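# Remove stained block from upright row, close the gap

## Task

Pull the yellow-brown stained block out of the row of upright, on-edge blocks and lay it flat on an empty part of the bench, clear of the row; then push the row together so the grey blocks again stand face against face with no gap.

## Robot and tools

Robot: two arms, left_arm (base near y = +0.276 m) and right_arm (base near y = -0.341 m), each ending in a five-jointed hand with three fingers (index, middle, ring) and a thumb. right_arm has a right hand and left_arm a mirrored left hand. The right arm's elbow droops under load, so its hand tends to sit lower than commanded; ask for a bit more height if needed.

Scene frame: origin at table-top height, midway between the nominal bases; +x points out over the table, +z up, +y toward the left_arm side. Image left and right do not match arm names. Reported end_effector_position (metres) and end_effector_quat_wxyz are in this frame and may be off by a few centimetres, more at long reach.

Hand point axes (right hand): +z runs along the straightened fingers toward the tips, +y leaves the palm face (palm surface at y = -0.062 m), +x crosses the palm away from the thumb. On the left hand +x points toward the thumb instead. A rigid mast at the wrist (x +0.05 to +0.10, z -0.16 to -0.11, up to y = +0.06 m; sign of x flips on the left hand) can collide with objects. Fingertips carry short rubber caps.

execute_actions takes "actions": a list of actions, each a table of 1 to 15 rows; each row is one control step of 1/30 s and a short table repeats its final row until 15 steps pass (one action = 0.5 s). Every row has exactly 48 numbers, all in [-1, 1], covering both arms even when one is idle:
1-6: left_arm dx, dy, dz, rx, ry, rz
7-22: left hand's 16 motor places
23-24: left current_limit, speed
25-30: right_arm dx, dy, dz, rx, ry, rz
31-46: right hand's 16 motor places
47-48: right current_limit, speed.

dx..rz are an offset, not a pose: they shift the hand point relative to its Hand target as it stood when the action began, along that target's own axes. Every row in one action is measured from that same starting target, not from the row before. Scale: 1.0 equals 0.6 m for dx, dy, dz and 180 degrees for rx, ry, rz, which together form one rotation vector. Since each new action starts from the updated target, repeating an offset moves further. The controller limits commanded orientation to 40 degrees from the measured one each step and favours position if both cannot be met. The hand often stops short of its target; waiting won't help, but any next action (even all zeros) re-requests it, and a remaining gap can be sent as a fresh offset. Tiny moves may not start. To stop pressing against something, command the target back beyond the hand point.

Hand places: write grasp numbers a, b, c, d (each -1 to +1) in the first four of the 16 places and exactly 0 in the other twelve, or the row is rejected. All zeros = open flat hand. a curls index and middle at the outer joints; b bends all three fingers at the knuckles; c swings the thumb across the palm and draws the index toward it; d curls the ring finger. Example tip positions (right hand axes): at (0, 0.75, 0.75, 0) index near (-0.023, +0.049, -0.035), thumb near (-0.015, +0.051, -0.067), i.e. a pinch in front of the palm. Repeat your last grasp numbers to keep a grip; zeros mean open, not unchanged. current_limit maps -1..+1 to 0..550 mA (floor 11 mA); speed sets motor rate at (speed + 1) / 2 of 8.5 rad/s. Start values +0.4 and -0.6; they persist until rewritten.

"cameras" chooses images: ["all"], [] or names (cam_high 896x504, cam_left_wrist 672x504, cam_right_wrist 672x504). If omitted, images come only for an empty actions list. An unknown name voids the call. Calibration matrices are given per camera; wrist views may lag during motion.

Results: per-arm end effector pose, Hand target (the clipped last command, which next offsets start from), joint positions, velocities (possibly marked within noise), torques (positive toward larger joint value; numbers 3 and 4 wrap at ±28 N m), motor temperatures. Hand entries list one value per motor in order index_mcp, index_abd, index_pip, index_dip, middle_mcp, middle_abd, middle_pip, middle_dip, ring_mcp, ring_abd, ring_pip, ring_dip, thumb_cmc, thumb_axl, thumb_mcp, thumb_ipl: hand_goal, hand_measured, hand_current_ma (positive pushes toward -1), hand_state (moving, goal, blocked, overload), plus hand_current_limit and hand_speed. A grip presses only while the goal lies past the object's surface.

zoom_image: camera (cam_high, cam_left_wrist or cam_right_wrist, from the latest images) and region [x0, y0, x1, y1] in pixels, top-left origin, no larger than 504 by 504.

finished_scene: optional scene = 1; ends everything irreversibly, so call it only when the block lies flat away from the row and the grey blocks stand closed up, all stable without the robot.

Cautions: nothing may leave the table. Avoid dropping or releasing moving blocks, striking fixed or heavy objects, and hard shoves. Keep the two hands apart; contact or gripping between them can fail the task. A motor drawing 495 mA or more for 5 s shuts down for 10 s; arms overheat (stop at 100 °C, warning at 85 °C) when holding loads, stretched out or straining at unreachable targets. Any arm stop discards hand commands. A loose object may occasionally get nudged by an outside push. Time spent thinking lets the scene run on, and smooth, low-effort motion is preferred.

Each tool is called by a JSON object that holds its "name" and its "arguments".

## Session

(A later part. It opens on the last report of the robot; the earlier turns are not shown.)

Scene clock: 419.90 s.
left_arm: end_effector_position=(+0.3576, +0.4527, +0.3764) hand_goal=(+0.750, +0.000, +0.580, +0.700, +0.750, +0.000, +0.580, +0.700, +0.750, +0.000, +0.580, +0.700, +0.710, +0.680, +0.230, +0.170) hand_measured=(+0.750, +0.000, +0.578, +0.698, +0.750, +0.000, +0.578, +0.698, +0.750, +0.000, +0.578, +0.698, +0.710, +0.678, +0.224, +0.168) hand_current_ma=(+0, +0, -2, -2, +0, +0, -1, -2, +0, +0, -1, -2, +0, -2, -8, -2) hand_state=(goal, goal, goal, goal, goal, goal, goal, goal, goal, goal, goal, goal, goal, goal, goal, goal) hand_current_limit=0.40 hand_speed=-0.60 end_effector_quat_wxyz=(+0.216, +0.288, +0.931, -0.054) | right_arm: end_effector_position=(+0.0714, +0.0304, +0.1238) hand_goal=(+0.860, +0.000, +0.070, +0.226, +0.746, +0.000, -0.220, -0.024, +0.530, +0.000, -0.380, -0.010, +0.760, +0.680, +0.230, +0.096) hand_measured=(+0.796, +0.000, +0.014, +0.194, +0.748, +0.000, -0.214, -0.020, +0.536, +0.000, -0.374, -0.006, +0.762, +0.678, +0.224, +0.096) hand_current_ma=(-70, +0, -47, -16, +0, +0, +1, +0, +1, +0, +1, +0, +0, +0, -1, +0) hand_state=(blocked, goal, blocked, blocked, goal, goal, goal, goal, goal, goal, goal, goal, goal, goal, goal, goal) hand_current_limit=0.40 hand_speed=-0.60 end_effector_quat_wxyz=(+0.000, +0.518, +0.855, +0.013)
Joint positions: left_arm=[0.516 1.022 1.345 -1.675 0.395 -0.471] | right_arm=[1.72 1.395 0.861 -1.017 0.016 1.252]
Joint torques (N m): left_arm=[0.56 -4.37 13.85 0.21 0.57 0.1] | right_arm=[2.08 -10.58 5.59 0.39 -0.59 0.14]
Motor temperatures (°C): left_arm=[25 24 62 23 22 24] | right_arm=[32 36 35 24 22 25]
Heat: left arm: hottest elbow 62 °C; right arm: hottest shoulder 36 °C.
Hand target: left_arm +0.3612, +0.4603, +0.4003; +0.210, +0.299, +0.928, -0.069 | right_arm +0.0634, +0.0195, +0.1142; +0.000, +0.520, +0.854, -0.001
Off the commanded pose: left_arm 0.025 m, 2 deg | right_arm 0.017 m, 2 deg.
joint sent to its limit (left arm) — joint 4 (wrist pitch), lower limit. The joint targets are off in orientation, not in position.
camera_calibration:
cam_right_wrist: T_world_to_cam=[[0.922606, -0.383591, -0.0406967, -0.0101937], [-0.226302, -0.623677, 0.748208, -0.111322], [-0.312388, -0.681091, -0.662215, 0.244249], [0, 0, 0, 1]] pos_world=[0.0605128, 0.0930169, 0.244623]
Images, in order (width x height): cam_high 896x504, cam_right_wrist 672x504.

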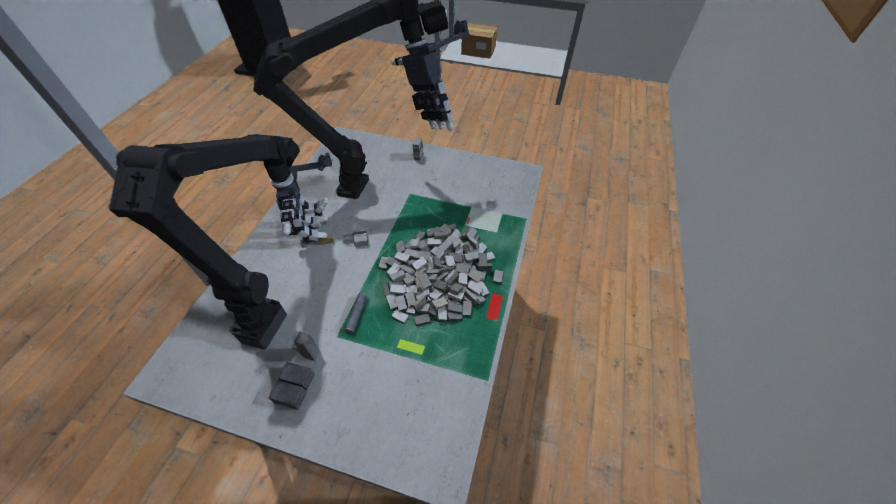

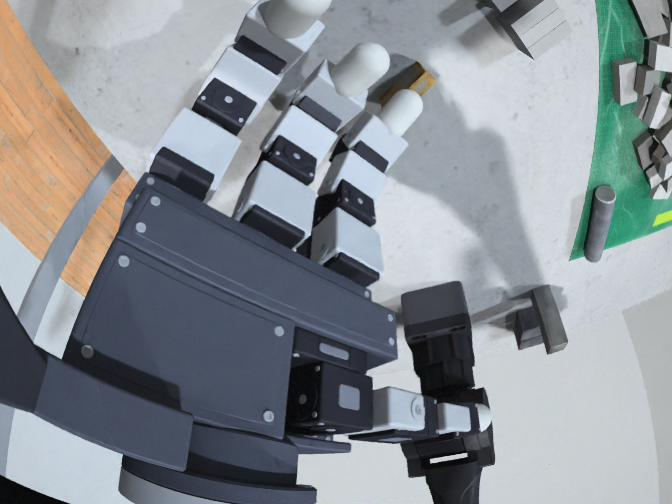

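{"name": "execute_actions", "arguments": {"actions": [[[0,0,0,0,0,0,0,0,0,0,0,0,0,0,0,0,0,0,0,0,0,0,0.4,-0.6,0,-0.007,0,0,0,0,0.5,0,0,0.6,0,0,0,0,0,0,0,0,0,0,0,0,0.4,-0.6],[0,0,0,0,0,0,0,0,0,0,0,0,0,0,0,0,0,0,0,0,0,0,0.4,-0.6,0,-0.014,0,0,0,0,0.5,0,0,0.6,0,0,0,0,0,0,0,0,0,0,0,0,0.4,-0.6],[0,0,0,0,0,0,0,0,0,0,0,0,0,0,0,0,0,0,0,0,0,0,0.4,-0.6,0,-0.021,0,0,0,0,0.5,0,0,0.6,0,0,0,0,0,0,0,0,0,0,0,0,0.4,-0.6],[0,0,0,0,0,0,0,0,0,0,0,0,0,0,0,0,0,0,0,0,0,0,0.4,-0.6,0,-0.028,0,0,0,0,0.5,0,0,0.6,0,0,0,0,0,0,0,0,0,0,0,0,0.4,-0.6],[0,0,0,0,0,0,0,0,0,0,0,0,0,0,0,0,0,0,0,0,0,0,0.4,-0.6,0,-0.035,0,0,0,0,0.5,0,0,0.6,0,0,0,0,0,0,0,0,0,0,0,0,0.4,-0.6]],[[0,0,0,0,0,0,0,0,0,0,0,0,0,0,0,0,0,0,0,0,0,0,0.4,-0.6,0,-0.007,0,0,0,0,0.5,0,0,0.6,0,0,0,0,0,0,0,0,0,0,0,0,0.4,-0.6],[0,0,0,0,0,0,0,0,0,0,0,0,0,0,0,0,0,0,0,0,0,0,0.4,-0.6,0,-0.014,0,0,0,0,0.5,0,0,0.6,0,0,0,0,0,0,0,0,0,0,0,0,0.4,-0.6],[0,0,0,0,0,0,0,0,0,0,0,0,0,0,0,0,0,0,0,0,0,0,0.4,-0.6,0,-0.021,0,0,0,0,0.5,0,0,0.6,0,0,0,0,0,0,0,0,0,0,0,0,0.4,-0.6],[0,0,0,0,0,0,0,0,0,0,0,0,0,0,0,0,0,0,0,0,0,0,0.4,-0.6,0,-0.028,0,0,0,0,0.5,0,0,0.6,0,0,0,0,0,0,0,0,0,0,0,0,0.4,-0.6],[0,0,0,0,0,0,0,0,0,0,0,0,0,0,0,0,0,0,0,0,0,0,0.4,-0.6,0,-0.035,0,0,0,0,0.5,0,0,0.6,0,0,0,0,0,0,0,0,0,0,0,0,0.4,-0.6]],[[0,0,0,0,0,0,0,0,0,0,0,0,0,0,0,0,0,0,0,0,0,0,0.4,-0.6,0,0.01,-0.03,0,0,0,0.5,0,0,0.6,0,0,0,0,0,0,0,0,0,0,0,0,0.4,-0.6],[0,0,0,0,0,0,0,0,0,0,0,0,0,0,0,0,0,0,0,0,0,0,0.4,-0.6,0,0.02,-0.06,0,0,0,0.5,0,0,0.6,0,0,0,0,0,0,0,0,0,0,0,0,0.4,-0.6]],[[0,0,0,0,0,0,0,0,0,0,0,0,0,0,0,0,0,0,0,0,0,0,0.4,-0.6,0,0,-0.03,0,0,0,0.5,0,0,0.6,0,0,0,0,0,0,0,0,0,0,0,0,0.4,-0.6]]], "cameras": ["cam_high","cam_right_wrist"]}}

{"name": "zoom_image", "arguments": {"camera": "cam_right_wrist", "region": [350, 0, 550, 150]}}

Scene clock: 436.47 s.
left_arm: end_effector_position=(+0.3576, +0.4527, +0.3764) hand_goal=(+0.750, +0.000, +0.580, +0.700, +0.750, +0.000, +0.580, +0.700, +0.750, +0.000, +0.580, +0.700, +0.710, +0.680, +0.230, +0.170) hand_measured=(+0.750, +0.000, +0.578, +0.698, +0.750, +0.000, +0.578, +0.698, +0.750, +0.000, +0.578, +0.698, +0.710, +0.678, +0.224, +0.168) hand_current_ma=(+0, +0, -2, -2, +0, +0, -1, -2, +0, +0, -1, -2, +0, -2, -8, -2) hand_state=(goal, goal, goal, goal, goal, goal, goal, goal, goal, goal, goal, goal, goal, goal, goal, goal) hand_current_limit=0.40 hand_speed=-0.60 end_effector_quat_wxyz=(+0.216, +0.288, +0.931, -0.054) | right_arm: end_effector_position=(+0.0368, -0.0088, +0.1524) hand_goal=(+0.860, +0.000, +0.070, +0.226, +0.746, +0.000, -0.220, -0.024, +0.530, +0.000, -0.380, -0.010, +0.760, +0.680, +0.230, +0.096) hand_measured=(+0.856, -0.002, +0.068, +0.224, +0.748, +0.000, -0.214, -0.020, +0.536, +0.000, -0.374, -0.006, +0.762, +0.678, +0.224, +0.096) hand_current_ma=(+0, +0, +0, +0, +0, +0, +1, +0, +1, +0, +1, +0, +0, +0, -1, +0) hand_state=(goal, goal, goal, goal, goal, goal, goal, goal, goal, goal, goal, goal, goal, goal, goal, goal) hand_current_limit=0.40 hand_speed=-0.60 end_effector_quat_wxyz=(+0.015, +0.516, +0.856, -0.012)
Joint positions: left_arm=[0.516 1.022 1.345 -1.675 0.395 -0.471] | right_arm=[1.838 1.308 0.866 -1.168 0.002 1.364]
Joint torques (N m): left_arm=[0.5 -5.01 13.97 0.23 0.56 0.11] | right_arm=[-0.56 -9.99 11.1 -0.24 0.04 -0.12]
Motor temperatures (°C): left_arm=[25 24 62 23 22 24] | right_arm=[32 35 34 24 22 25]
Heat: left arm: hottest elbow 62 °C; right arm: hottest shoulder 35 °C.
Hand target: left_arm +0.3612, +0.4603, +0.4003; +0.210, +0.299, +0.928, -0.069 | right_arm +0.0368, +0.0057, +0.1683; +0.000, +0.520, +0.854, +0.000
Off the commanded pose: left_arm 0.025 m, 2 deg | right_arm 0.021 m, 2 deg.
joint sent to its limit (left arm) — joint 4 (wrist pitch), lower limit. The joint targets are off in orientation, not in position.
camera_calibration:
cam_right_wrist: T_world_to_cam=[[0.924431, -0.380905, -0.0184276, 0.00444442], [-0.223302, -0.579844, 0.783528, -0.170106], [-0.309135, -0.720203, -0.621083, 0.219009], [0, 0, 0, 1]] pos_world=[0.0256099, 0.0607889, 0.269387]
Images, in order (width x height): cam_high 896x504, cam_right_wrist 672x504.

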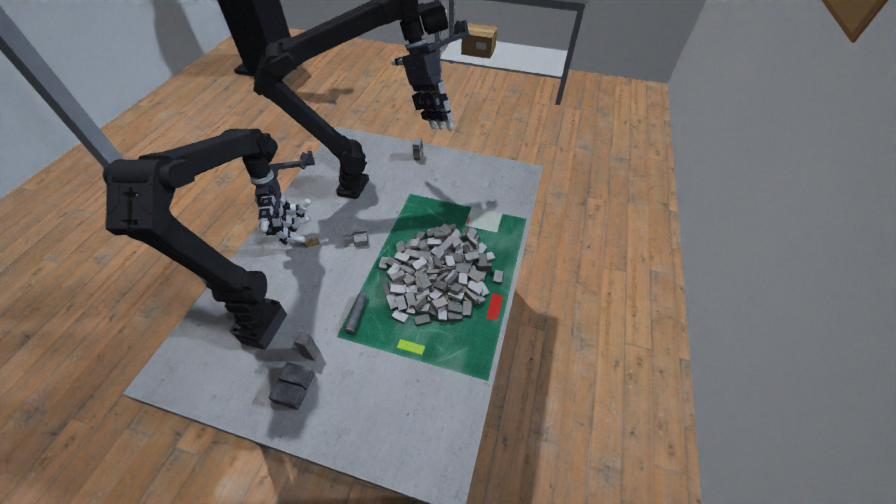

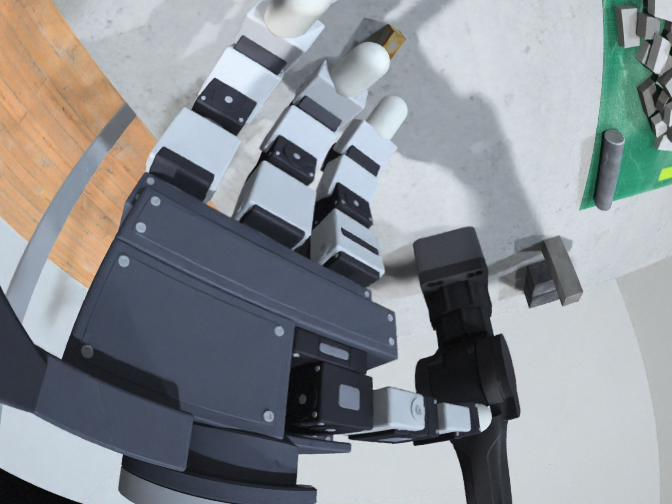

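Scaled by 2.520 from the camera's 672x504 image, which has a finer 960x720 frame.

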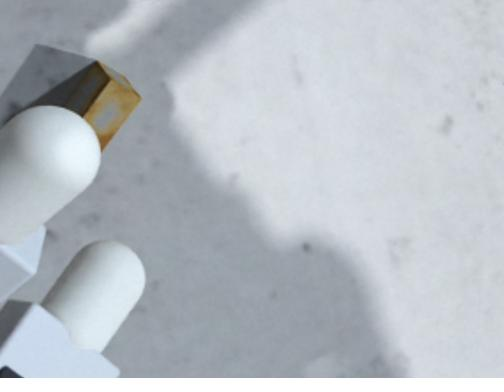

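{"name": "execute_actions", "arguments": {"actions": [[[0,0,0,0,0,0,0,0,0,0,0,0,0,0,0,0,0,0,0,0,0,0,0.4,-0.6,-0.0108,0.0282,0.0167,0,0,0,0.5,0,0,0.6,0,0,0,0,0,0,0,0,0,0,0,0,0.4,-0.6]],[[0,0,0,0,0,0,0,0,0,0,0,0,0,0,0,0,0,0,0,0,0,0,0.4,-0.6,0,0,0.03,0,0,0,0.5,0,0,0.6,0,0,0,0,0,0,0,0,0,0,0,0,0.4,-0.6]]], "cameras": ["cam_high","cam_right_wrist"]}}

{"name": "zoom_image", "arguments": {"camera": "cam_right_wrist", "region": [330, 0, 480, 130]}}

{"name": "zoom_image", "arguments": {"camera": "cam_high", "region": [250, 190, 380, 270]}}

Scene clock: 450.07 s.
left_arm: end_effector_position=(+0.3576, +0.4527, +0.3764) hand_goal=(+0.750, +0.000, +0.580, +0.700, +0.750, +0.000, +0.580, +0.700, +0.750, +0.000, +0.580, +0.700, +0.710, +0.680, +0.230, +0.170) hand_measured=(+0.750, +0.000, +0.578, +0.698, +0.750, +0.000, +0.578, +0.698, +0.750, +0.000, +0.578, +0.698, +0.710, +0.678, +0.224, +0.168) hand_current_ma=(+0, +0, -2, -2, +0, +0, -1, -2, +0, +0, -1, -2, +0, -2, -8, -2) hand_state=(goal, goal, goal, goal, goal, goal, goal, goal, goal, goal, goal, goal, goal, goal, goal, goal) hand_current_limit=0.40 hand_speed=-0.60 end_effector_quat_wxyz=(+0.216, +0.288, +0.931, -0.054) | right_arm: end_effector_position=(+0.0514, +0.0102, +0.1520) hand_goal=(+0.860, +0.000, +0.070, +0.226, +0.746, +0.000, -0.220, -0.024, +0.530, +0.000, -0.380, -0.010, +0.760, +0.680, +0.230, +0.096) hand_measured=(+0.856, -0.002, +0.068, +0.224, +0.748, +0.000, -0.214, -0.020, +0.536, +0.000, -0.374, -0.006, +0.762, +0.678, +0.224, +0.096) hand_current_ma=(+0, +0, +0, +0, +0, +0, +1, +0, +1, +0, +1, +0, +0, +0, -1, +0) hand_state=(goal, goal, goal, goal, goal, goal, goal, goal, goal, goal, goal, goal, goal, goal, goal, goal) hand_current_limit=0.40 hand_speed=-0.60 end_effector_quat_wxyz=(-0.008, +0.520, +0.854, +0.009)
Joint positions: left_arm=[0.516 1.022 1.345 -1.675 0.395 -0.471] | right_arm=[1.78 1.308 0.866 -1.104 0.002 1.316]
Joint torques (N m): left_arm=[0.09 -4.48 13.86 0.12 0.6 0.14] | right_arm=[-0.32 -7.59 6.82 0.65 0.03 -0.2]
Motor temperatures (°C): left_arm=[25 24 62 23 22 24] | right_arm=[32 36 36 24 22 25]
Heat: left arm: hottest elbow 62 °C; right arm: hottest shoulder 36 °C.
Hand target: left_arm +0.3612, +0.4603, +0.4003; +0.210, +0.299, +0.928, -0.069 | right_arm +0.0547, +0.0077, +0.1402; +0.000, +0.520, +0.854, +0.000
Off the commanded pose: left_arm 0.025 m, 2 deg | right_arm 0.013 m, 1 deg.
joint sent to its limit (left arm) — joint 4 (wrist pitch), lower limit. The joint targets are off in orientation, not in position.
camera_calibration:
cam_right_wrist: T_world_to_cam=[[0.920297, -0.387006, -0.0572755, 0.00435692], [-0.215948, -0.624595, 0.750498, -0.150451], [-0.326221, -0.678313, -0.658386, 0.243106], [0, 0, 0, 1]] pos_world=[0.0428071, 0.0726172, 0.273221]
Images, in order (width x height): cam_high 896x504, cam_right_wrist 672x504.

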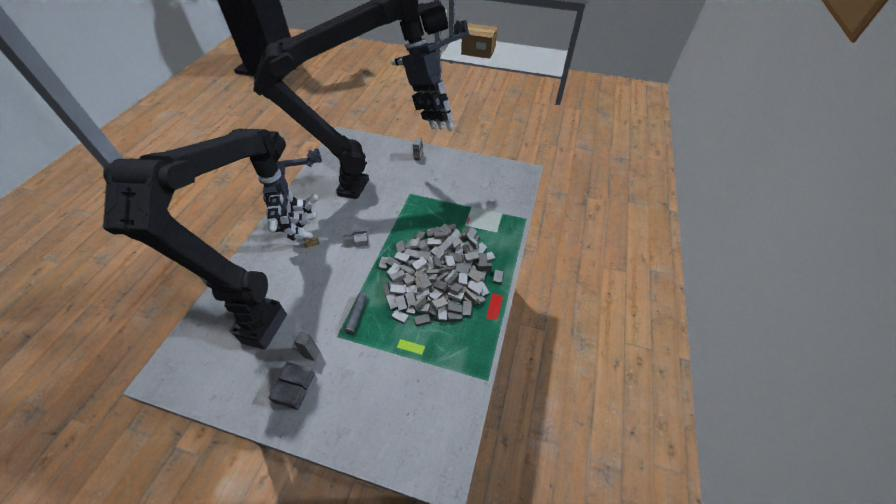

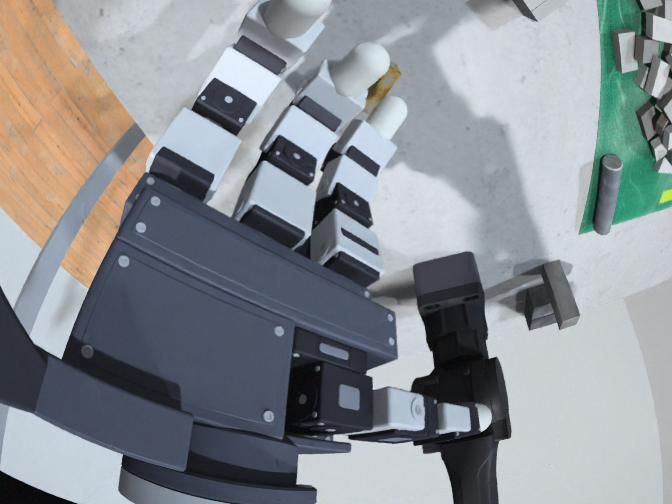

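Scaled by 3.360 from the camera's 672x504 image, which has a finer 960x720 frame.

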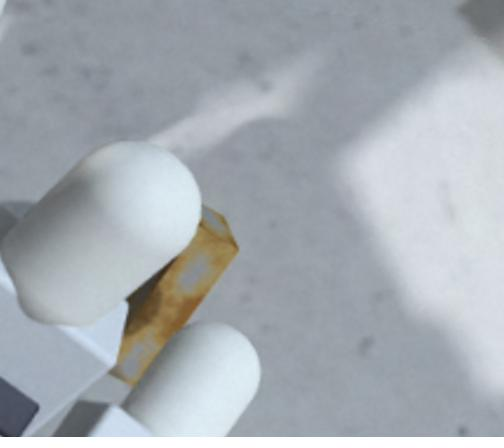

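Scaled by 3.877 from the camera's 896x504 image, which has a finer 1280x720 frame.

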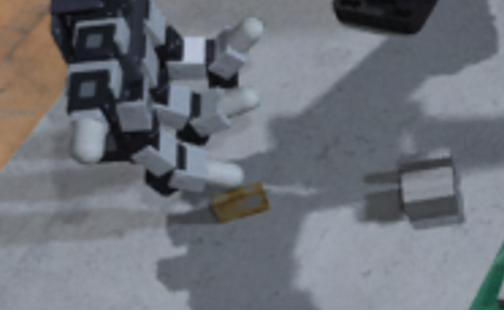

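{"name": "execute_actions", "arguments": {"actions": [[[0,0,0,0,0,0,0,0,0,0,0,0,0,0,0,0,0,0,0,0,0,0,0.4,-0.6,-0.023,0.0055,0,0,0,0,0.5,0,0,0.6,0,0,0,0,0,0,0,0,0,0,0,0,0.4,-0.6]],[[0,0,0,0,0,0,0,0,0,0,0,0,0,0,0,0,0,0,0,0,0,0,0.4,-0.6,0,0,0.012,0,0,0,0.5,0,0,0.6,0,0,0,0,0,0,0,0,0,0,0,0,0.4,-0.6]]], "cameras": ["cam_right_wrist"]}}

{"name": "zoom_image", "arguments": {"camera": "cam_right_wrist", "region": [330, 0, 480, 130]}}

Scene clock: 461.10 s.
left_arm: end_effector_position=(+0.3576, +0.4527, +0.3764) hand_goal=(+0.750, +0.000, +0.580, +0.700, +0.750, +0.000, +0.580, +0.700, +0.750, +0.000, +0.580, +0.700, +0.710, +0.680, +0.230, +0.170) hand_measured=(+0.750, +0.000, +0.578, +0.698, +0.750, +0.000, +0.578, +0.698, +0.750, +0.000, +0.578, +0.698, +0.710, +0.678, +0.224, +0.168) hand_current_ma=(+0, +0, -2, -2, +0, +0, -1, -2, +0, +0, -1, -2, +0, -2, -8, -2) hand_state=(goal, goal, goal, goal, goal, goal, goal, goal, goal, goal, goal, goal, goal, goal, goal, goal) hand_current_limit=0.40 hand_speed=-0.60 end_effector_quat_wxyz=(+0.216, +0.288, +0.931, -0.054) | right_arm: end_effector_position=(+0.0599, -0.0014, +0.1368) hand_goal=(+0.860, +0.000, +0.070, +0.226, +0.746, +0.000, -0.220, -0.024, +0.530, +0.000, -0.380, -0.010, +0.760, +0.680, +0.230, +0.096) hand_measured=(+0.856, -0.002, +0.068, +0.224, +0.748, +0.000, -0.214, -0.020, +0.536, +0.000, -0.374, -0.006, +0.762, +0.678, +0.224, +0.096) hand_current_ma=(+0, +0, +0, +0, +0, +0, +1, +0, +1, +0, +1, +0, +0, +0, -1, +0) hand_state=(goal, goal, goal, goal, goal, goal, goal, goal, goal, goal, goal, goal, goal, goal, goal, goal) hand_current_limit=0.40 hand_speed=-0.60 end_effector_quat_wxyz=(+0.000, +0.519, +0.855, +0.001)
Joint positions: left_arm=[0.516 1.022 1.345 -1.675 0.395 -0.471] | right_arm=[1.763 1.308 0.822 -1.084 0.001 1.296]
Joint torques (N m): left_arm=[0.73 -4.78 13.94 0.16 0.56 0.17] | right_arm=[-0.67 -9.35 6.75 0.61 0.08 -0.19]
Motor temperatures (°C): left_arm=[25 24 62 23 22 24] | right_arm=[32 35 36 24 22 25]
Heat: left arm: hottest elbow 62 °C; right arm: hottest elbow 36 °C.
Hand target: left_arm +0.3612, +0.4603, +0.4003; +0.210, +0.299, +0.928, -0.069 | right_arm +0.0641, -0.0031, +0.1330; +0.000, +0.520, +0.854, +0.000
Off the commanded pose: left_arm 0.025 m, 2 deg | right_arm 0.006 m, 0 deg.
joint sent to its limit (left arm) — joint 4 (wrist pitch), lower limit. The joint targets are off in orientation, not in position.
camera_calibration:
cam_right_wrist: T_world_to_cam=[[0.921579, -0.385704, -0.0438613, -0.0107823], [-0.217975, -0.607661, 0.763698, -0.146014], [-0.321214, -0.694248, -0.644082, 0.225701], [0, 0, 0, 1]] pos_world=[0.0506078, 0.0638065, 0.256408]
Images, in order (width x height): cam_right_wrist 672x504.

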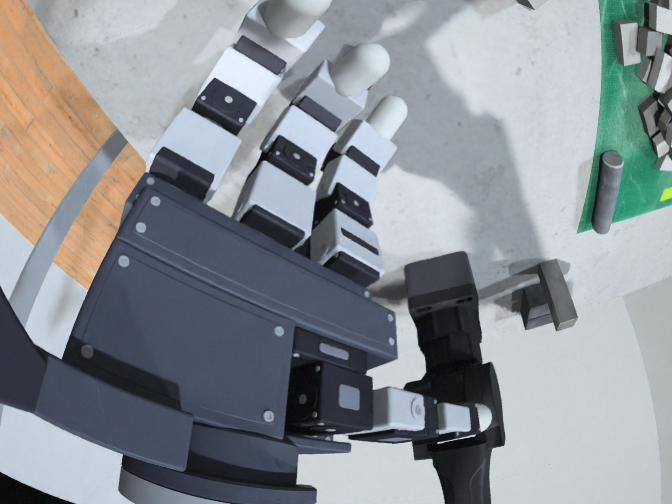

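Scaled by 3.360 from the camera's 672x504 image, which has a finer 960x720 frame.

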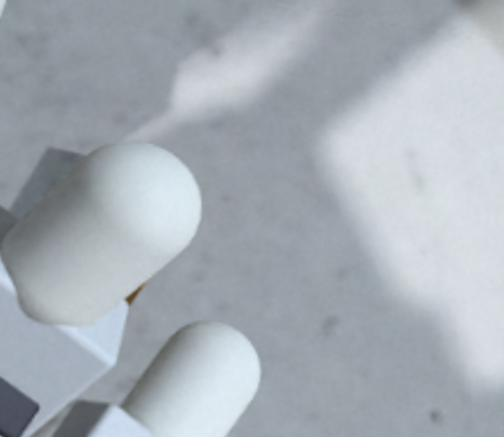

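{"name": "execute_actions", "arguments": {"actions": [[[0,0,0,0,0,0,0,0,0,0,0,0,0,0,0,0,0,0,0,0,0,0,0.4,-0.6,0,0,0.016,0,0,0,0.5,0,0,0.6,0,0,0,0,0,0,0,0,0,0,0,0,0.4,-0.6],[0,0,0,0,0,0,0,0,0,0,0,0,0,0,0,0,0,0,0,0,0,0,0.4,-0.6,0,0,0.032,0,0,0,0.5,0,0,0.6,0,0,0,0,0,0,0,0,0,0,0,0,0.4,-0.6]]], "cameras": ["cam_high","cam_right_wrist"]}}

{"name": "zoom_image", "arguments": {"camera": "cam_high", "region": [270, 200, 360, 260]}}

Scene clock: 467.83 s.
left_arm: end_effector_position=(+0.3576, +0.4527, +0.3764) hand_goal=(+0.750, +0.000, +0.580, +0.700, +0.750, +0.000, +0.580, +0.700, +0.750, +0.000, +0.580, +0.700, +0.710, +0.680, +0.230, +0.170) hand_measured=(+0.750, +0.000, +0.578, +0.698, +0.750, +0.000, +0.578, +0.698, +0.750, +0.000, +0.578, +0.698, +0.710, +0.678, +0.224, +0.168) hand_current_ma=(+0, +0, -2, -2, +0, +0, -1, -2, +0, +0, -1, -2, +0, -2, -8, -2) hand_state=(goal, goal, goal, goal, goal, goal, goal, goal, goal, goal, goal, goal, goal, goal, goal, goal) hand_current_limit=0.40 hand_speed=-0.60 end_effector_quat_wxyz=(+0.216, +0.288, +0.931, -0.054) | right_arm: end_effector_position=(+0.0598, -0.0005, +0.1247) hand_goal=(+0.860, +0.000, +0.070, +0.226, +0.746, +0.000, -0.220, -0.024, +0.530, +0.000, -0.380, -0.010, +0.760, +0.680, +0.230, +0.096) hand_measured=(+0.856, -0.002, +0.068, +0.224, +0.748, +0.000, -0.214, -0.020, +0.536, +0.000, -0.374, -0.006, +0.762, +0.678, +0.224, +0.096) hand_current_ma=(+0, +0, +0, +0, +0, +0, +1, +0, +1, +0, +1, +0, +0, +0, -1, +0) hand_state=(goal, goal, goal, goal, goal, goal, goal, goal, goal, goal, goal, goal, goal, goal, goal, goal) hand_current_limit=0.40 hand_speed=-0.60 end_effector_quat_wxyz=(-0.008, +0.519, +0.855, +0.009)
Joint positions: left_arm=[0.516 1.022 1.345 -1.675 0.395 -0.471] | right_arm=[1.763 1.314 0.791 -1.024 0.001 1.296]
Joint torques (N m): left_arm=[0.56 -5.01 13.78 0.21 0.6 0.12] | right_arm=[-0.5 -6.95 6.72 0.7 0.07 -0.18]
Motor temperatures (°C): left_arm=[25 24 63 23 22 24] | right_arm=[32 35 35 24 22 25]
Heat: left arm: hottest elbow 63 °C; right arm: hottest shoulder 35 °C.
Hand target: left_arm +0.3612, +0.4603, +0.4003; +0.210, +0.299, +0.928, -0.069 | right_arm +0.0641, -0.0030, +0.1138; +0.000, +0.520, +0.854, +0.000
Off the commanded pose: left_arm 0.025 m, 2 deg | right_arm 0.012 m, 1 deg.
joint sent to its limit (left arm) — joint 4 (wrist pitch), lower limit. The joint targets are off in orientation, not in position.
camera_calibration:
cam_right_wrist: T_world_to_cam=[[0.921338, -0.384629, -0.0565447, -0.00914784], [-0.214551, -0.624355, 0.751099, -0.134993], [-0.324198, -0.679884, -0.657764, 0.22036], [0, 0, 0, 1]] pos_world=[0.0509056, 0.0620173, 0.24582]
Images, in order (width x height): cam_high 896x504, cam_right_wrist 672x504.

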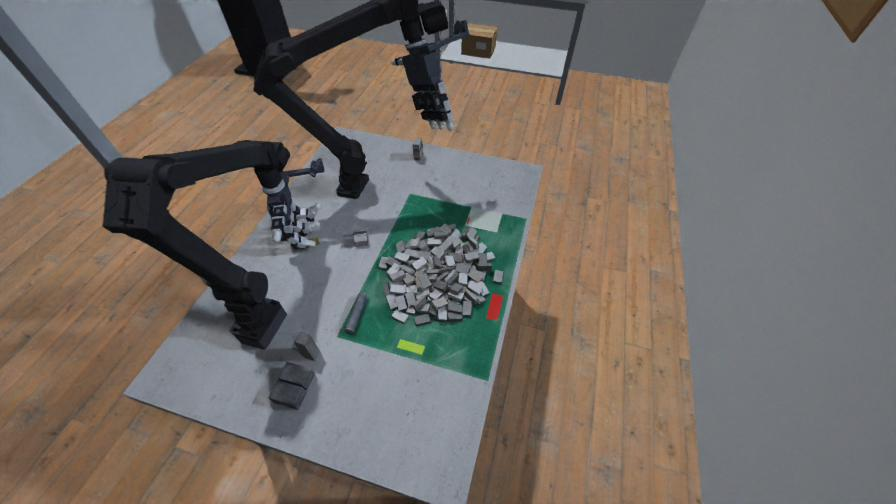

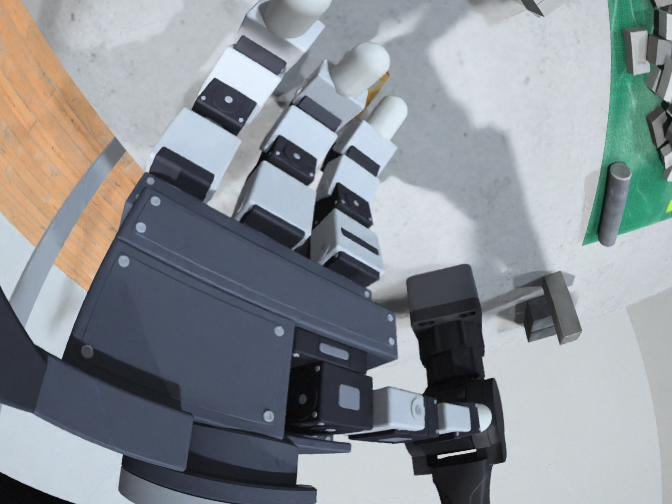

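Scaled by 5.600 from the camera's 896x504 image, which has a finer 1280x720 frame.

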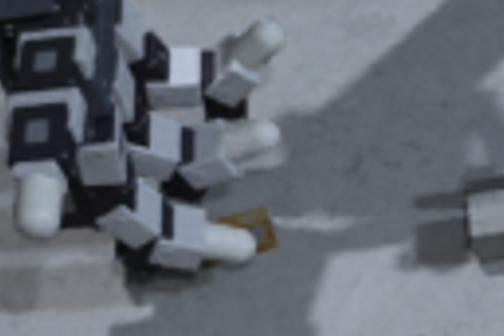

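{"name": "execute_actions", "arguments": {"actions": [[[0,0,0,0,0,0,0,0,0,0,0,0,0,0,0,0,0,0,0,0,0,0,0.4,-0.6,0,0,0.0167,0,0,0,0.5,0,0,0.6,0,0,0,0,0,0,0,0,0,0,0,0,0.4,-0.6]],[[0,0,0,0,0,0,0,0,0,0,0,0,0,0,0,0,0,0,0,0,0,0,0.4,-0.6,0.004,-0.001,0,0,0,0,0.5,0,0,0.6,0,0,0,0,0,0,0,0,0,0,0,0,0.4,-0.6],[0,0,0,0,0,0,0,0,0,0,0,0,0,0,0,0,0,0,0,0,0,0,0.4,-0.6,0.008,-0.002,0,0,0,0,0.5,0,0,0.6,0,0,0,0,0,0,0,0,0,0,0,0,0.4,-0.6],[0,0,0,0,0,0,0,0,0,0,0,0,0,0,0,0,0,0,0,0,0,0,0.4,-0.6,0.012,-0.003,0,0,0,0,0.5,0,0,0.6,0,0,0,0,0,0,0,0,0,0,0,0,0.4,-0.6],[0,0,0,0,0,0,0,0,0,0,0,0,0,0,0,0,0,0,0,0,0,0,0.4,-0.6,0.016,-0.004,0,0,0,0,0.5,0,0,0.6,0,0,0,0,0,0,0,0,0,0,0,0,0.4,-0.6],[0,0,0,0,0,0,0,0,0,0,0,0,0,0,0,0,0,0,0,0,0,0,0.4,-0.6,0.02,-0.005,0,0,0,0,0.5,0,0,0.6,0,0,0,0,0,0,0,0,0,0,0,0,0.4,-0.6]],[[0,0,0,0,0,0,0,0,0,0,0,0,0,0,0,0,0,0,0,0,0,0,0.4,-0.6,0.004,-0.001,0,0,0,0,0.5,0,0,0.6,0,0,0,0,0,0,0,0,0,0,0,0,0.4,-0.6],[0,0,0,0,0,0,0,0,0,0,0,0,0,0,0,0,0,0,0,0,0,0,0.4,-0.6,0.008,-0.002,0,0,0,0,0.5,0,0,0.6,0,0,0,0,0,0,0,0,0,0,0,0,0.4,-0.6],[0,0,0,0,0,0,0,0,0,0,0,0,0,0,0,0,0,0,0,0,0,0,0.4,-0.6,0.012,-0.003,0,0,0,0,0.5,0,0,0.6,0,0,0,0,0,0,0,0,0,0,0,0,0.4,-0.6],[0,0,0,0,0,0,0,0,0,0,0,0,0,0,0,0,0,0,0,0,0,0,0.4,-0.6,0.016,-0.004,0,0,0,0,0.5,0,0,0.6,0,0,0,0,0,0,0,0,0,0,0,0,0.4,-0.6],[0,0,0,0,0,0,0,0,0,0,0,0,0,0,0,0,0,0,0,0,0,0,0.4,-0.6,0.02,-0.005,0,0,0,0,0.5,0,0,0.6,0,0,0,0,0,0,0,0,0,0,0,0,0.4,-0.6]]], "cameras": ["cam_high","cam_right_wrist"]}}

{"name": "zoom_image", "arguments": {"camera": "cam_high", "region": [270, 200, 360, 260]}}

{"name": "zoom_image", "arguments": {"camera": "cam_right_wrist", "region": [330, 0, 480, 130]}}

Scene clock: 480.90 s.
left_arm: end_effector_position=(+0.3576, +0.4527, +0.3764) hand_goal=(+0.750, +0.000, +0.580, +0.700, +0.750, +0.000, +0.580, +0.700, +0.750, +0.000, +0.580, +0.700, +0.710, +0.680, +0.230, +0.170) hand_measured=(+0.750, +0.000, +0.578, +0.698, +0.750, +0.000, +0.578, +0.698, +0.750, +0.000, +0.578, +0.698, +0.710, +0.678, +0.224, +0.168) hand_current_ma=(+0, +0, -2, -2, +0, +0, -1, -2, +0, +0, -1, -2, +0, -2, -8, -2) hand_state=(goal, goal, goal, goal, goal, goal, goal, goal, goal, goal, goal, goal, goal, goal, goal, goal) hand_current_limit=0.40 hand_speed=-0.60 end_effector_quat_wxyz=(+0.216, +0.288, +0.931, -0.054) | right_arm: end_effector_position=(+0.0529, +0.0031, +0.1182) hand_goal=(+0.860, +0.000, +0.070, +0.226, +0.746, +0.000, -0.220, -0.024, +0.530, +0.000, -0.380, -0.010, +0.760, +0.680, +0.230, +0.096) hand_measured=(+0.848, +0.016, +0.012, +0.200, +0.748, +0.000, -0.214, -0.020, +0.536, +0.000, -0.374, -0.006, +0.762, +0.678, +0.224, +0.096) hand_current_ma=(-3, +3, -50, -10, +0, +0, +1, +0, +1, +0, +1, +0, +0, +0, -1, +0) hand_state=(goal, goal, blocked, blocked, goal, goal, goal, goal, goal, goal, goal, goal, goal, goal, goal, goal) hand_current_limit=0.40 hand_speed=-0.60 end_effector_quat_wxyz=(-0.005, +0.528, +0.849, +0.005)
Joint positions: left_arm=[0.516 1.022 1.345 -1.675 0.395 -0.471] | right_arm=[1.78 1.349 0.805 -1.013 0 1.335]
Joint torques (N m): left_arm=[0.56 -4.6 13.94 0.14 0.58 0.14] | right_arm=[1.14 -4.6 8.51 1.51 0.11 -0.22]
Motor temperatures (°C): left_arm=[25 24 63 23 22 24] | right_arm=[32 35 35 24 22 25]
Heat: left arm: hottest elbow 63 °C; right arm: hottest shoulder 35 °C.
Hand target: left_arm +0.3612, +0.4603, +0.4003; +0.210, +0.299, +0.928, -0.069 | right_arm +0.0477, +0.0155, +0.1037; +0.000, +0.520, +0.854, -0.001
Off the commanded pose: left_arm 0.025 m, 2 deg | right_arm 0.020 m, 1 deg.
joint sent to its limit (left arm) — joint 4 (wrist pitch), lower limit. The joint targets are off in orientation, not in position.
camera_calibration:
cam_right_wrist: T_world_to_cam=[[0.912775, -0.405089, -0.0523891, -0.00181248], [-0.227942, -0.611597, 0.757622, -0.129445], [-0.338945, -0.679597, -0.650587, 0.216172], [0, 0, 0, 1]] pos_world=[0.0454189, 0.0670076, 0.238614]
Images, in order (width x height): cam_high 896x504, cam_right_wrist 672x504.

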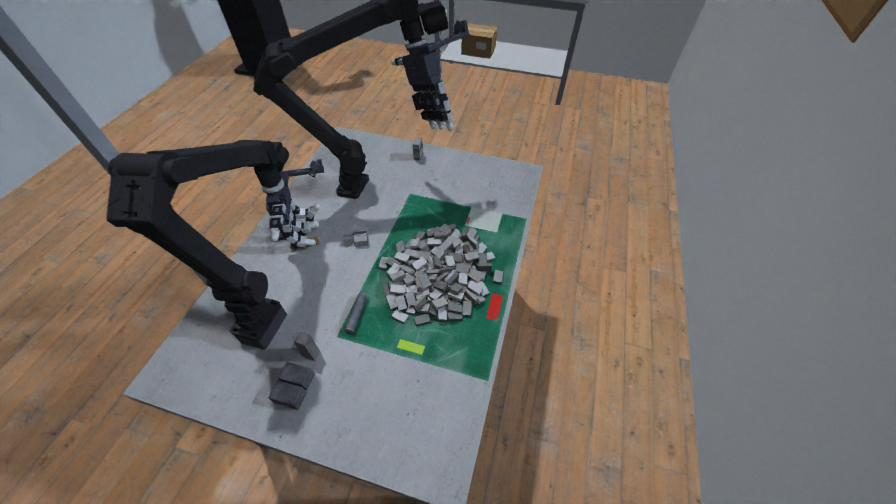

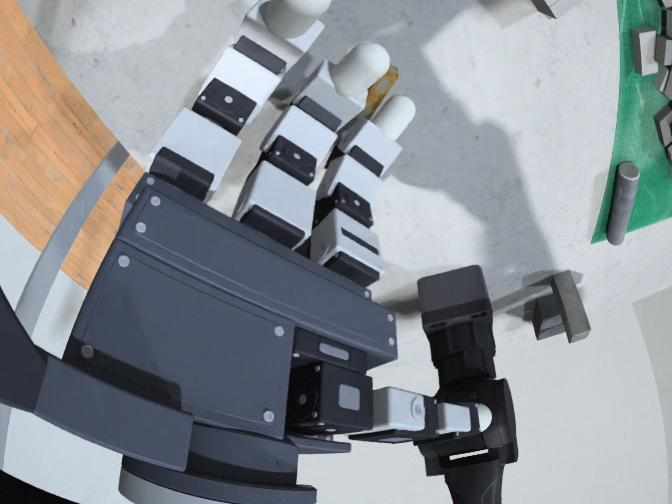

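Scaled by 5.600 from the camera's 896x504 image, which has a finer 1280x720 frame.

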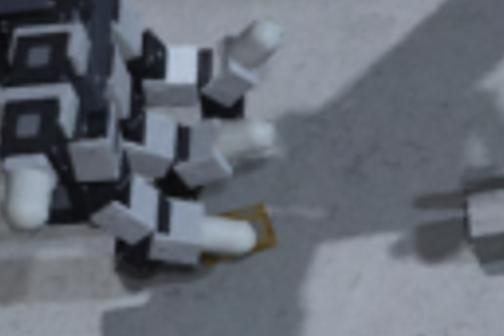

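Scaled by 3.360 from the camera's 672x504 image, which has a finer 960x720 frame.

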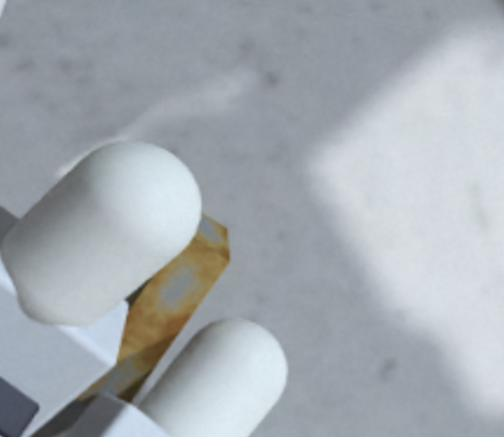

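{"name": "execute_actions", "arguments": {"actions": [[[0,0,0,0,0,0,0,0,0,0,0,0,0,0,0,0,0,0,0,0,0,0,0.4,-0.6,0.004,-0.001,-0.001,0,0,0,0.5,0,0,0.6,0,0,0,0,0,0,0,0,0,0,0,0,0.4,-0.6],[0,0,0,0,0,0,0,0,0,0,0,0,0,0,0,0,0,0,0,0,0,0,0.4,-0.6,0.008,-0.002,-0.002,0,0,0,0.5,0,0,0.6,0,0,0,0,0,0,0,0,0,0,0,0,0.4,-0.6],[0,0,0,0,0,0,0,0,0,0,0,0,0,0,0,0,0,0,0,0,0,0,0.4,-0.6,0.012,-0.003,-0.003,0,0,0,0.5,0,0,0.6,0,0,0,0,0,0,0,0,0,0,0,0,0.4,-0.6],[0,0,0,0,0,0,0,0,0,0,0,0,0,0,0,0,0,0,0,0,0,0,0.4,-0.6,0.016,-0.004,-0.004,0,0,0,0.5,0,0,0.6,0,0,0,0,0,0,0,0,0,0,0,0,0.4,-0.6]]], "cameras": ["cam_right_wrist"]}}

{"name": "zoom_image", "arguments": {"camera": "cam_right_wrist", "region": [330, 0, 480, 130]}}

Scene clock: 496.00 s.
left_arm: end_effector_position=(+0.3576, +0.4527, +0.3764) hand_goal=(+0.750, +0.000, +0.580, +0.700, +0.750, +0.000, +0.580, +0.700, +0.750, +0.000, +0.580, +0.700, +0.710, +0.680, +0.230, +0.170) hand_measured=(+0.750, +0.000, +0.578, +0.698, +0.750, +0.000, +0.578, +0.698, +0.750, +0.000, +0.578, +0.698, +0.710, +0.678, +0.224, +0.168) hand_current_ma=(+0, +0, -2, -2, +0, +0, -1, -2, +0, +0, -1, -2, +0, -2, -8, -2) hand_state=(goal, goal, goal, goal, goal, goal, goal, goal, goal, goal, goal, goal, goal, goal, goal, goal) hand_current_limit=0.40 hand_speed=-0.60 end_effector_quat_wxyz=(+0.216, +0.288, +0.931, -0.054) | right_arm: end_effector_position=(+0.0461, +0.0140, +0.1081) hand_goal=(+0.860, +0.000, +0.070, +0.226, +0.746, +0.000, -0.220, -0.024, +0.530, +0.000, -0.380, -0.010, +0.760, +0.680, +0.230, +0.096) hand_measured=(+0.846, +0.002, +0.048, +0.210, +0.748, +0.000, -0.214, -0.020, +0.536, +0.000, -0.374, -0.006, +0.762, +0.678, +0.224, +0.096) hand_current_ma=(-3, +0, -8, -4, +0, +0, +1, +0, +1, +0, +1, +0, +0, +0, -1, +0) hand_state=(goal, goal, blocked, goal, goal, goal, goal, goal, goal, goal, goal, goal, goal, goal, goal, goal) hand_current_limit=0.40 hand_speed=-0.60 end_effector_quat_wxyz=(+0.001, +0.524, +0.852, +0.000)
Joint positions: left_arm=[0.516 1.022 1.345 -1.675 0.395 -0.471] | right_arm=[1.792 1.405 0.828 -0.995 0 1.337]
Joint torques (N m): left_arm=[0.15 -4.95 13.89 0.12 0.59 0.16] | right_arm=[1.08 -8.12 8.81 0.47 0.1 -0.11]
Motor temperatures (°C): left_arm=[25 24 63 23 22 24] | right_arm=[32 34 35 24 22 25]
Heat: left arm: hottest elbow 63 °C; right arm: hottest elbow 35 °C.
Hand target: left_arm +0.3612, +0.4603, +0.4003; +0.210, +0.299, +0.928, -0.069 | right_arm +0.0411, +0.0230, +0.1061; +0.000, +0.520, +0.854, +0.000
Off the commanded pose: left_arm 0.025 m, 2 deg | right_arm 0.010 m, 1 deg.
joint sent to its limit (left arm) — joint 4 (wrist pitch), lower limit. The joint targets are off in orientation, not in position.
camera_calibration:
cam_right_wrist: T_world_to_cam=[[0.916937, -0.396722, -0.0428703, 0.00693883], [-0.225056, -0.602883, 0.765429, -0.117782], [-0.329508, -0.692202, -0.642091, 0.213606], [0, 0, 0, 1]] pos_world=[0.0375149, 0.0796027, 0.227606]
Images, in order (width x height): cam_right_wrist 672x504.

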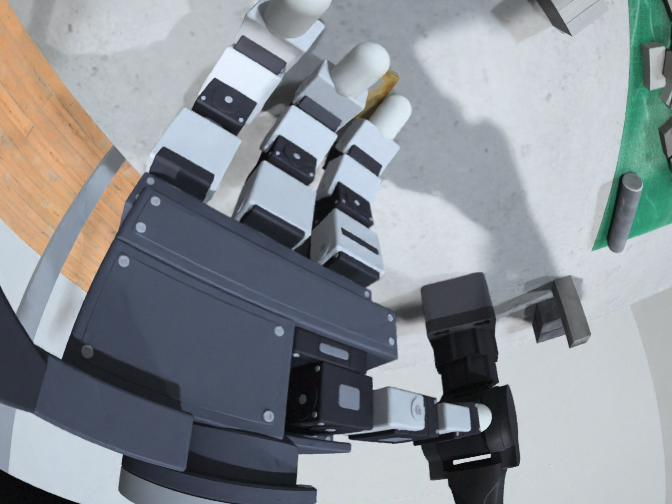

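Scaled by 3.360 from the camera's 672x504 image, which has a finer 960x720 frame.

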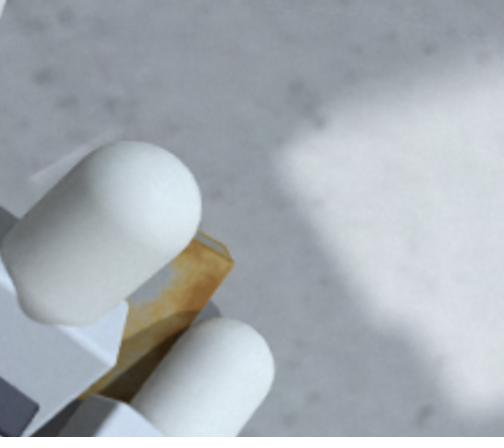

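{"name": "execute_actions", "arguments": {"actions": [[[0,0,0,0,0,0,0,0,0,0,0,0,0,0,0,0,0,0,0,0,0,0,0.4,-0.6,0,0,-0.03,0,0,0,0.5,0,0,0.6,0,0,0,0,0,0,0,0,0,0,0,0,0.4,-0.6],[0,0,0,0,0,0,0,0,0,0,0,0,0,0,0,0,0,0,0,0,0,0,0.4,-0.6,0,0,-0.06,0,0,0,0.5,0,0,0.6,0,0,0,0,0,0,0,0,0,0,0,0,0.4,-0.6]],[[0,0,0,0,0,0,0,0,0,0,0,0,0,0,0,0,0,0,0,0,0,0,0.4,-0.6,0.026,-0.0213,-0.02,0,0,0,0.5,0,0,0.6,0,0,0,0,0,0,0,0,0,0,0,0,0.4,-0.6],[0,0,0,0,0,0,0,0,0,0,0,0,0,0,0,0,0,0,0,0,0,0,0.4,-0.6,0.052,-0.0427,-0.04,0,0,0,0.5,0,0,0.6,0,0,0,0,0,0,0,0,0,0,0,0,0.4,-0.6]]], "cameras": ["cam_high","cam_right_wrist"]}}

{"name": "zoom_image", "arguments": {"camera": "cam_right_wrist", "region": [330, 0, 530, 150]}}

{"name": "zoom_image", "arguments": {"camera": "cam_high", "region": [270, 200, 360, 260]}}

Scene clock: 506.43 s.
left_arm: end_effector_position=(+0.3576, +0.4527, +0.3764) hand_goal=(+0.750, +0.000, +0.580, +0.700, +0.750, +0.000, +0.580, +0.700, +0.750, +0.000, +0.580, +0.700, +0.710, +0.680, +0.230, +0.170) hand_measured=(+0.750, +0.000, +0.578, +0.698, +0.750, +0.000, +0.578, +0.698, +0.750, +0.000, +0.578, +0.698, +0.710, +0.678, +0.224, +0.168) hand_current_ma=(+0, +0, -2, -2, +0, +0, -1, -2, +0, +0, -1, -2, +0, -2, -8, -2) hand_state=(goal, goal, goal, goal, goal, goal, goal, goal, goal, goal, goal, goal, goal, goal, goal, goal) hand_current_limit=0.40 hand_speed=-0.60 end_effector_quat_wxyz=(+0.216, +0.288, +0.931, -0.054) | right_arm: end_effector_position=(+0.0093, +0.0283, +0.1622) hand_goal=(+0.860, +0.000, +0.070, +0.226, +0.746, +0.000, -0.220, -0.024, +0.530, +0.000, -0.380, -0.010, +0.760, +0.680, +0.230, +0.096) hand_measured=(+0.856, +0.002, +0.068, +0.224, +0.748, +0.000, -0.214, -0.020, +0.536, +0.000, -0.374, -0.006, +0.760, +0.678, +0.224, +0.096) hand_current_ma=(+0, +0, +0, +0, +0, +0, +1, +0, +1, +0, +1, +0, +0, +0, -1, +0) hand_state=(goal, goal, goal, goal, goal, goal, goal, goal, goal, goal, goal, goal, goal, goal, goal, goal) hand_current_limit=0.40 hand_speed=-0.60 end_effector_quat_wxyz=(+0.000, +0.517, +0.856, -0.001)
Joint positions: left_arm=[0.516 1.022 1.345 -1.675 0.395 -0.471] | right_arm=[1.879 1.387 0.971 -1.156 -0.003 1.408]
Joint torques (N m): left_arm=[0.56 -4.66 13.96 0.16 0.57 0.14] | right_arm=[0.97 -8.7 10.92 -0.17 0.22 0.03]
Motor temperatures (°C): left_arm=[25 24 63 23 22 24] | right_arm=[31 34 35 24 22 25]
Heat: left arm: hottest elbow 63 °C; right arm: hottest elbow 35 °C.
Hand target: left_arm +0.3612, +0.4603, +0.4003; +0.210, +0.299, +0.928, -0.069 | right_arm +0.0041, +0.0388, +0.1662; +0.000, +0.520, +0.854, +0.000
Off the commanded pose: left_arm 0.025 m, 2 deg | right_arm 0.013 m, 0 deg.
joint sent to its limit (left arm) — joint 4 (wrist pitch), lower limit. The joint targets are off in orientation, not in position.
camera_calibration:
cam_right_wrist: T_world_to_cam=[[0.923343, -0.381256, -0.045625, 0.0486094], [-0.212552, -0.606458, 0.766179, -0.15887], [-0.31978, -0.697749, -0.641005, 0.245964], [0, 0, 0, 1]] pos_world=[0.0000032324, 0.0938061, 0.281605]
Images, in order (width x height): cam_high 896x504, cam_right_wrist 672x504.

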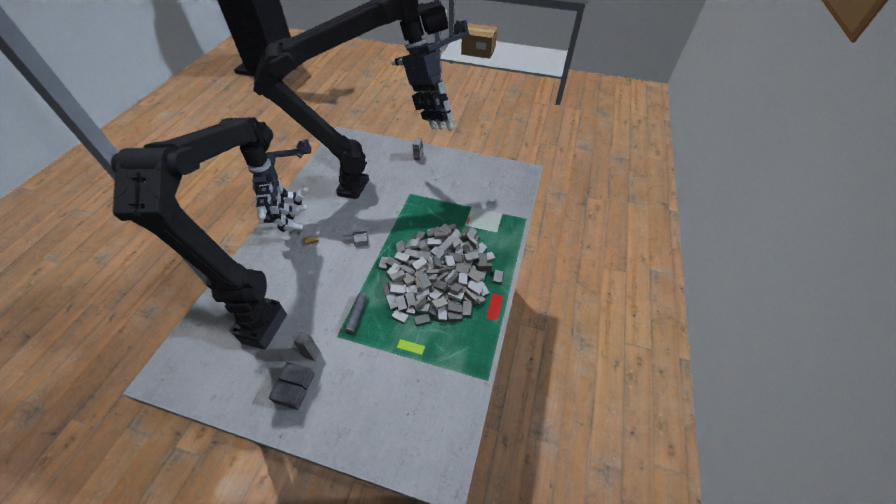

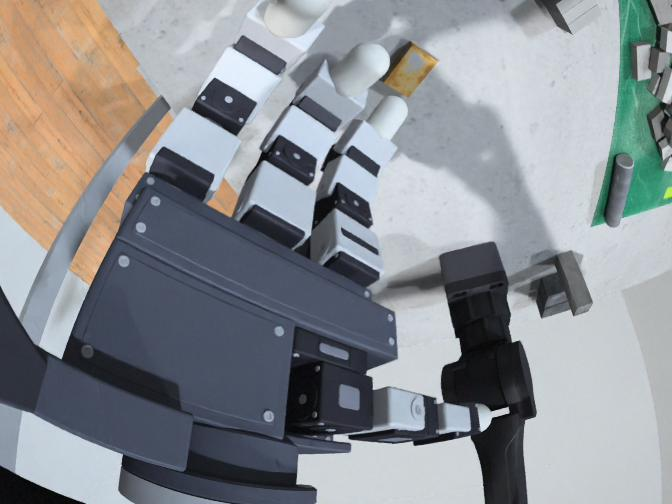

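Scaled by 2.520 from the camera's 672x504 image, which has a finer 960x720 frame.

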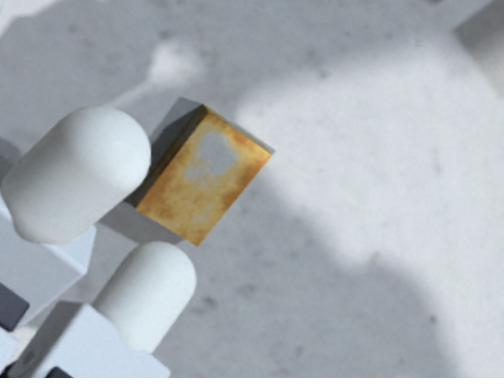

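Scaled by 5.600 from the camera's 896x504 image, which has a finer 1280x720 frame.

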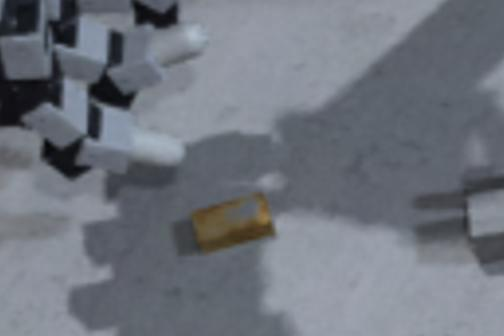

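{"name": "execute_actions", "arguments": {"actions": [[[0,0,0,0,0,0,0,0,0,0,0,0,0,0,0,0,0,0,0,0,0,0,0.4,-0.6,0.001,0.04,-0.001,0,0,0,0.5,0,0,0.6,0,0,0,0,0,0,0,0,0,0,0,0,0.4,-0.6],[0,0,0,0,0,0,0,0,0,0,0,0,0,0,0,0,0,0,0,0,0,0,0.4,-0.6,0.004,0.09,-0.001,0,0,0,0.5,0,0,0.6,0,0,0,0,0,0,0,0,0,0,0,0,0.4,-0.6]],[[0,0,0,0,0,0,0,0,0,0,0,0,0,0,0,0,0,0,0,0,0,0,0.4,-0.6,0.004,0.0646,-0.001,0,0,0,0.5,0,0,0.6,0,0,0,0,0,0,0,0,0,0,0,0,0.4,-0.6],[0,0,0,0,0,0,0,0,0,0,0,0,0,0,0,0,0,0,0,0,0,0,0.4,-0.6,0.004,0.1246,-0.001,0,0,0,0.5,0,0,0.6,0,0,0,0,0,0,0,0,0,0,0,0,0.4,-0.6]],[[0,0,0,0,0,0,0,0,0,0,0,0,0,0,0,0,0,0,0,0,0,0,0.4,-0.6,0.004,0.08,-0.001,0,0,0,0.5,0,0,0.6,0,0,0,0,0,0,0,0,0,0,0,0,0.4,-0.6],[0,0,0,0,0,0,0,0,0,0,0,0,0,0,0,0,0,0,0,0,0,0,0.4,-0.6,0.004,0.12,-0.001,0,0,0,0.5,0,0,0.6,0,0,0,0,0,0,0,0,0,0,0,0,0.4,-0.6]]], "cameras": ["cam_high","cam_right_wrist"]}}

{"name": "zoom_image", "arguments": {"camera": "cam_right_wrist", "region": [350, 20, 500, 150]}}

Scene clock: 526.60 s.
left_arm: end_effector_position=(+0.3576, +0.4527, +0.3764) hand_goal=(+0.750, +0.000, +0.580, +0.700, +0.750, +0.000, +0.580, +0.700, +0.750, +0.000, +0.580, +0.700, +0.710, +0.680, +0.230, +0.170) hand_measured=(+0.750, +0.000, +0.578, +0.698, +0.750, +0.000, +0.578, +0.698, +0.750, +0.000, +0.578, +0.698, +0.710, +0.678, +0.224, +0.168) hand_current_ma=(+0, +0, -2, -2, +0, +0, -1, -2, +0, +0, -1, -2, +0, -2, -8, -2) hand_state=(goal, goal, goal, goal, goal, goal, goal, goal, goal, goal, goal, goal, goal, goal, goal, goal) hand_current_limit=0.40 hand_speed=-0.60 end_effector_quat_wxyz=(+0.216, +0.288, +0.931, -0.054) | right_arm: end_effector_position=(+0.1804, +0.1207, +0.1654) hand_goal=(+0.860, +0.000, +0.070, +0.226, +0.746, +0.000, -0.220, -0.024, +0.530, +0.000, -0.380, -0.010, +0.760, +0.680, +0.230, +0.096) hand_measured=(+0.858, +0.002, +0.068, +0.224, +0.748, +0.000, -0.214, -0.020, +0.536, +0.000, -0.374, -0.006, +0.762, +0.678, +0.224, +0.096) hand_current_ma=(+0, +0, +0, +0, +0, +0, +1, +0, +1, +0, +1, +0, +0, +0, -1, +0) hand_state=(goal, goal, goal, goal, goal, goal, goal, goal, goal, goal, goal, goal, goal, goal, goal, goal) hand_current_limit=0.40 hand_speed=-0.60 end_effector_quat_wxyz=(+0.001, +0.527, +0.850, -0.001)
Joint positions: left_arm=[0.516 1.022 1.345 -1.675 0.395 -0.471] | right_arm=[1.438 1.584 1.196 -1.187 0.002 0.989]
Joint torques (N m): left_arm=[0.44 -5.01 13.83 0.09 0.58 0.12] | right_arm=[0.97 -12.28 11.75 -0.12 0.08 -0.16]
Motor temperatures (°C): left_arm=[25 24 64 23 22 24] | right_arm=[31 35 39 24 22 25]
Heat: left arm: hottest elbow 64 °C; right arm: hottest elbow 39 °C.
Hand target: left_arm +0.3612, +0.4603, +0.4003; +0.210, +0.299, +0.928, -0.069 | right_arm +0.1790, +0.1376, +0.1677; +0.000, +0.520, +0.854, +0.000
Off the commanded pose: left_arm 0.025 m, 2 deg | right_arm 0.017 m, 1 deg.
joint sent to its limit (left arm) — joint 4 (wrist pitch), lower limit. The joint targets are off in orientation, not in position.
camera_calibration:
cam_right_wrist: T_world_to_cam=[[0.914376, -0.40271, -0.0417342, -0.0704452], [-0.229161, -0.599775, 0.766652, -0.0668852], [-0.333769, -0.691444, -0.640705, 0.368917], [0, 0, 0, 1]] pos_world=[0.172219, 0.1866, 0.284705]
Images, in order (width x height): cam_high 896x504, cam_right_wrist 672x504.

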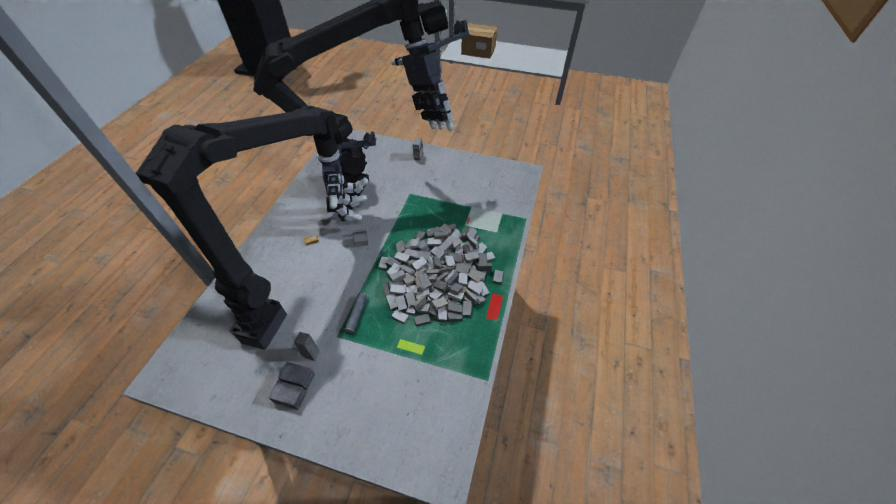

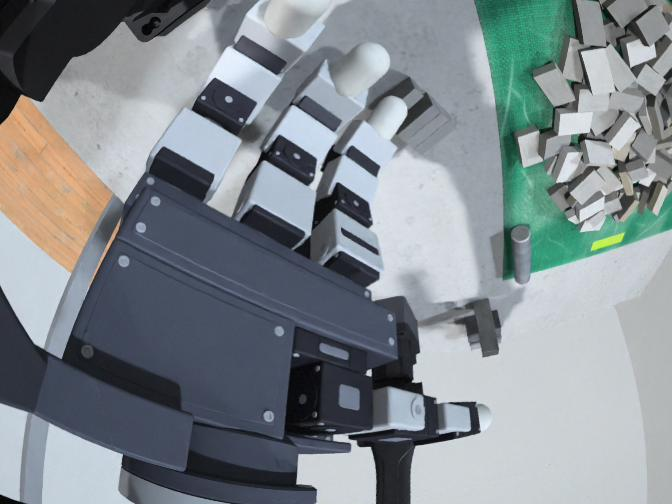

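Scaled by 3.360 from the camera's 672x504 image, which has a finer 960x720 frame.

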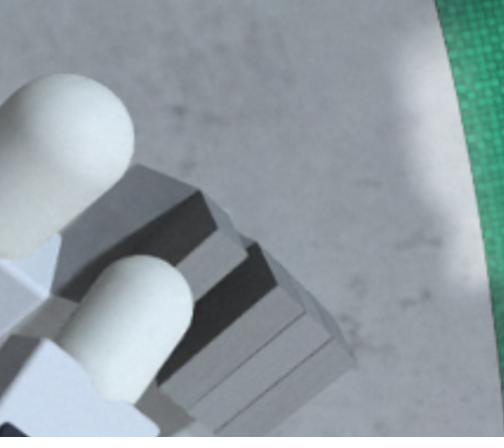

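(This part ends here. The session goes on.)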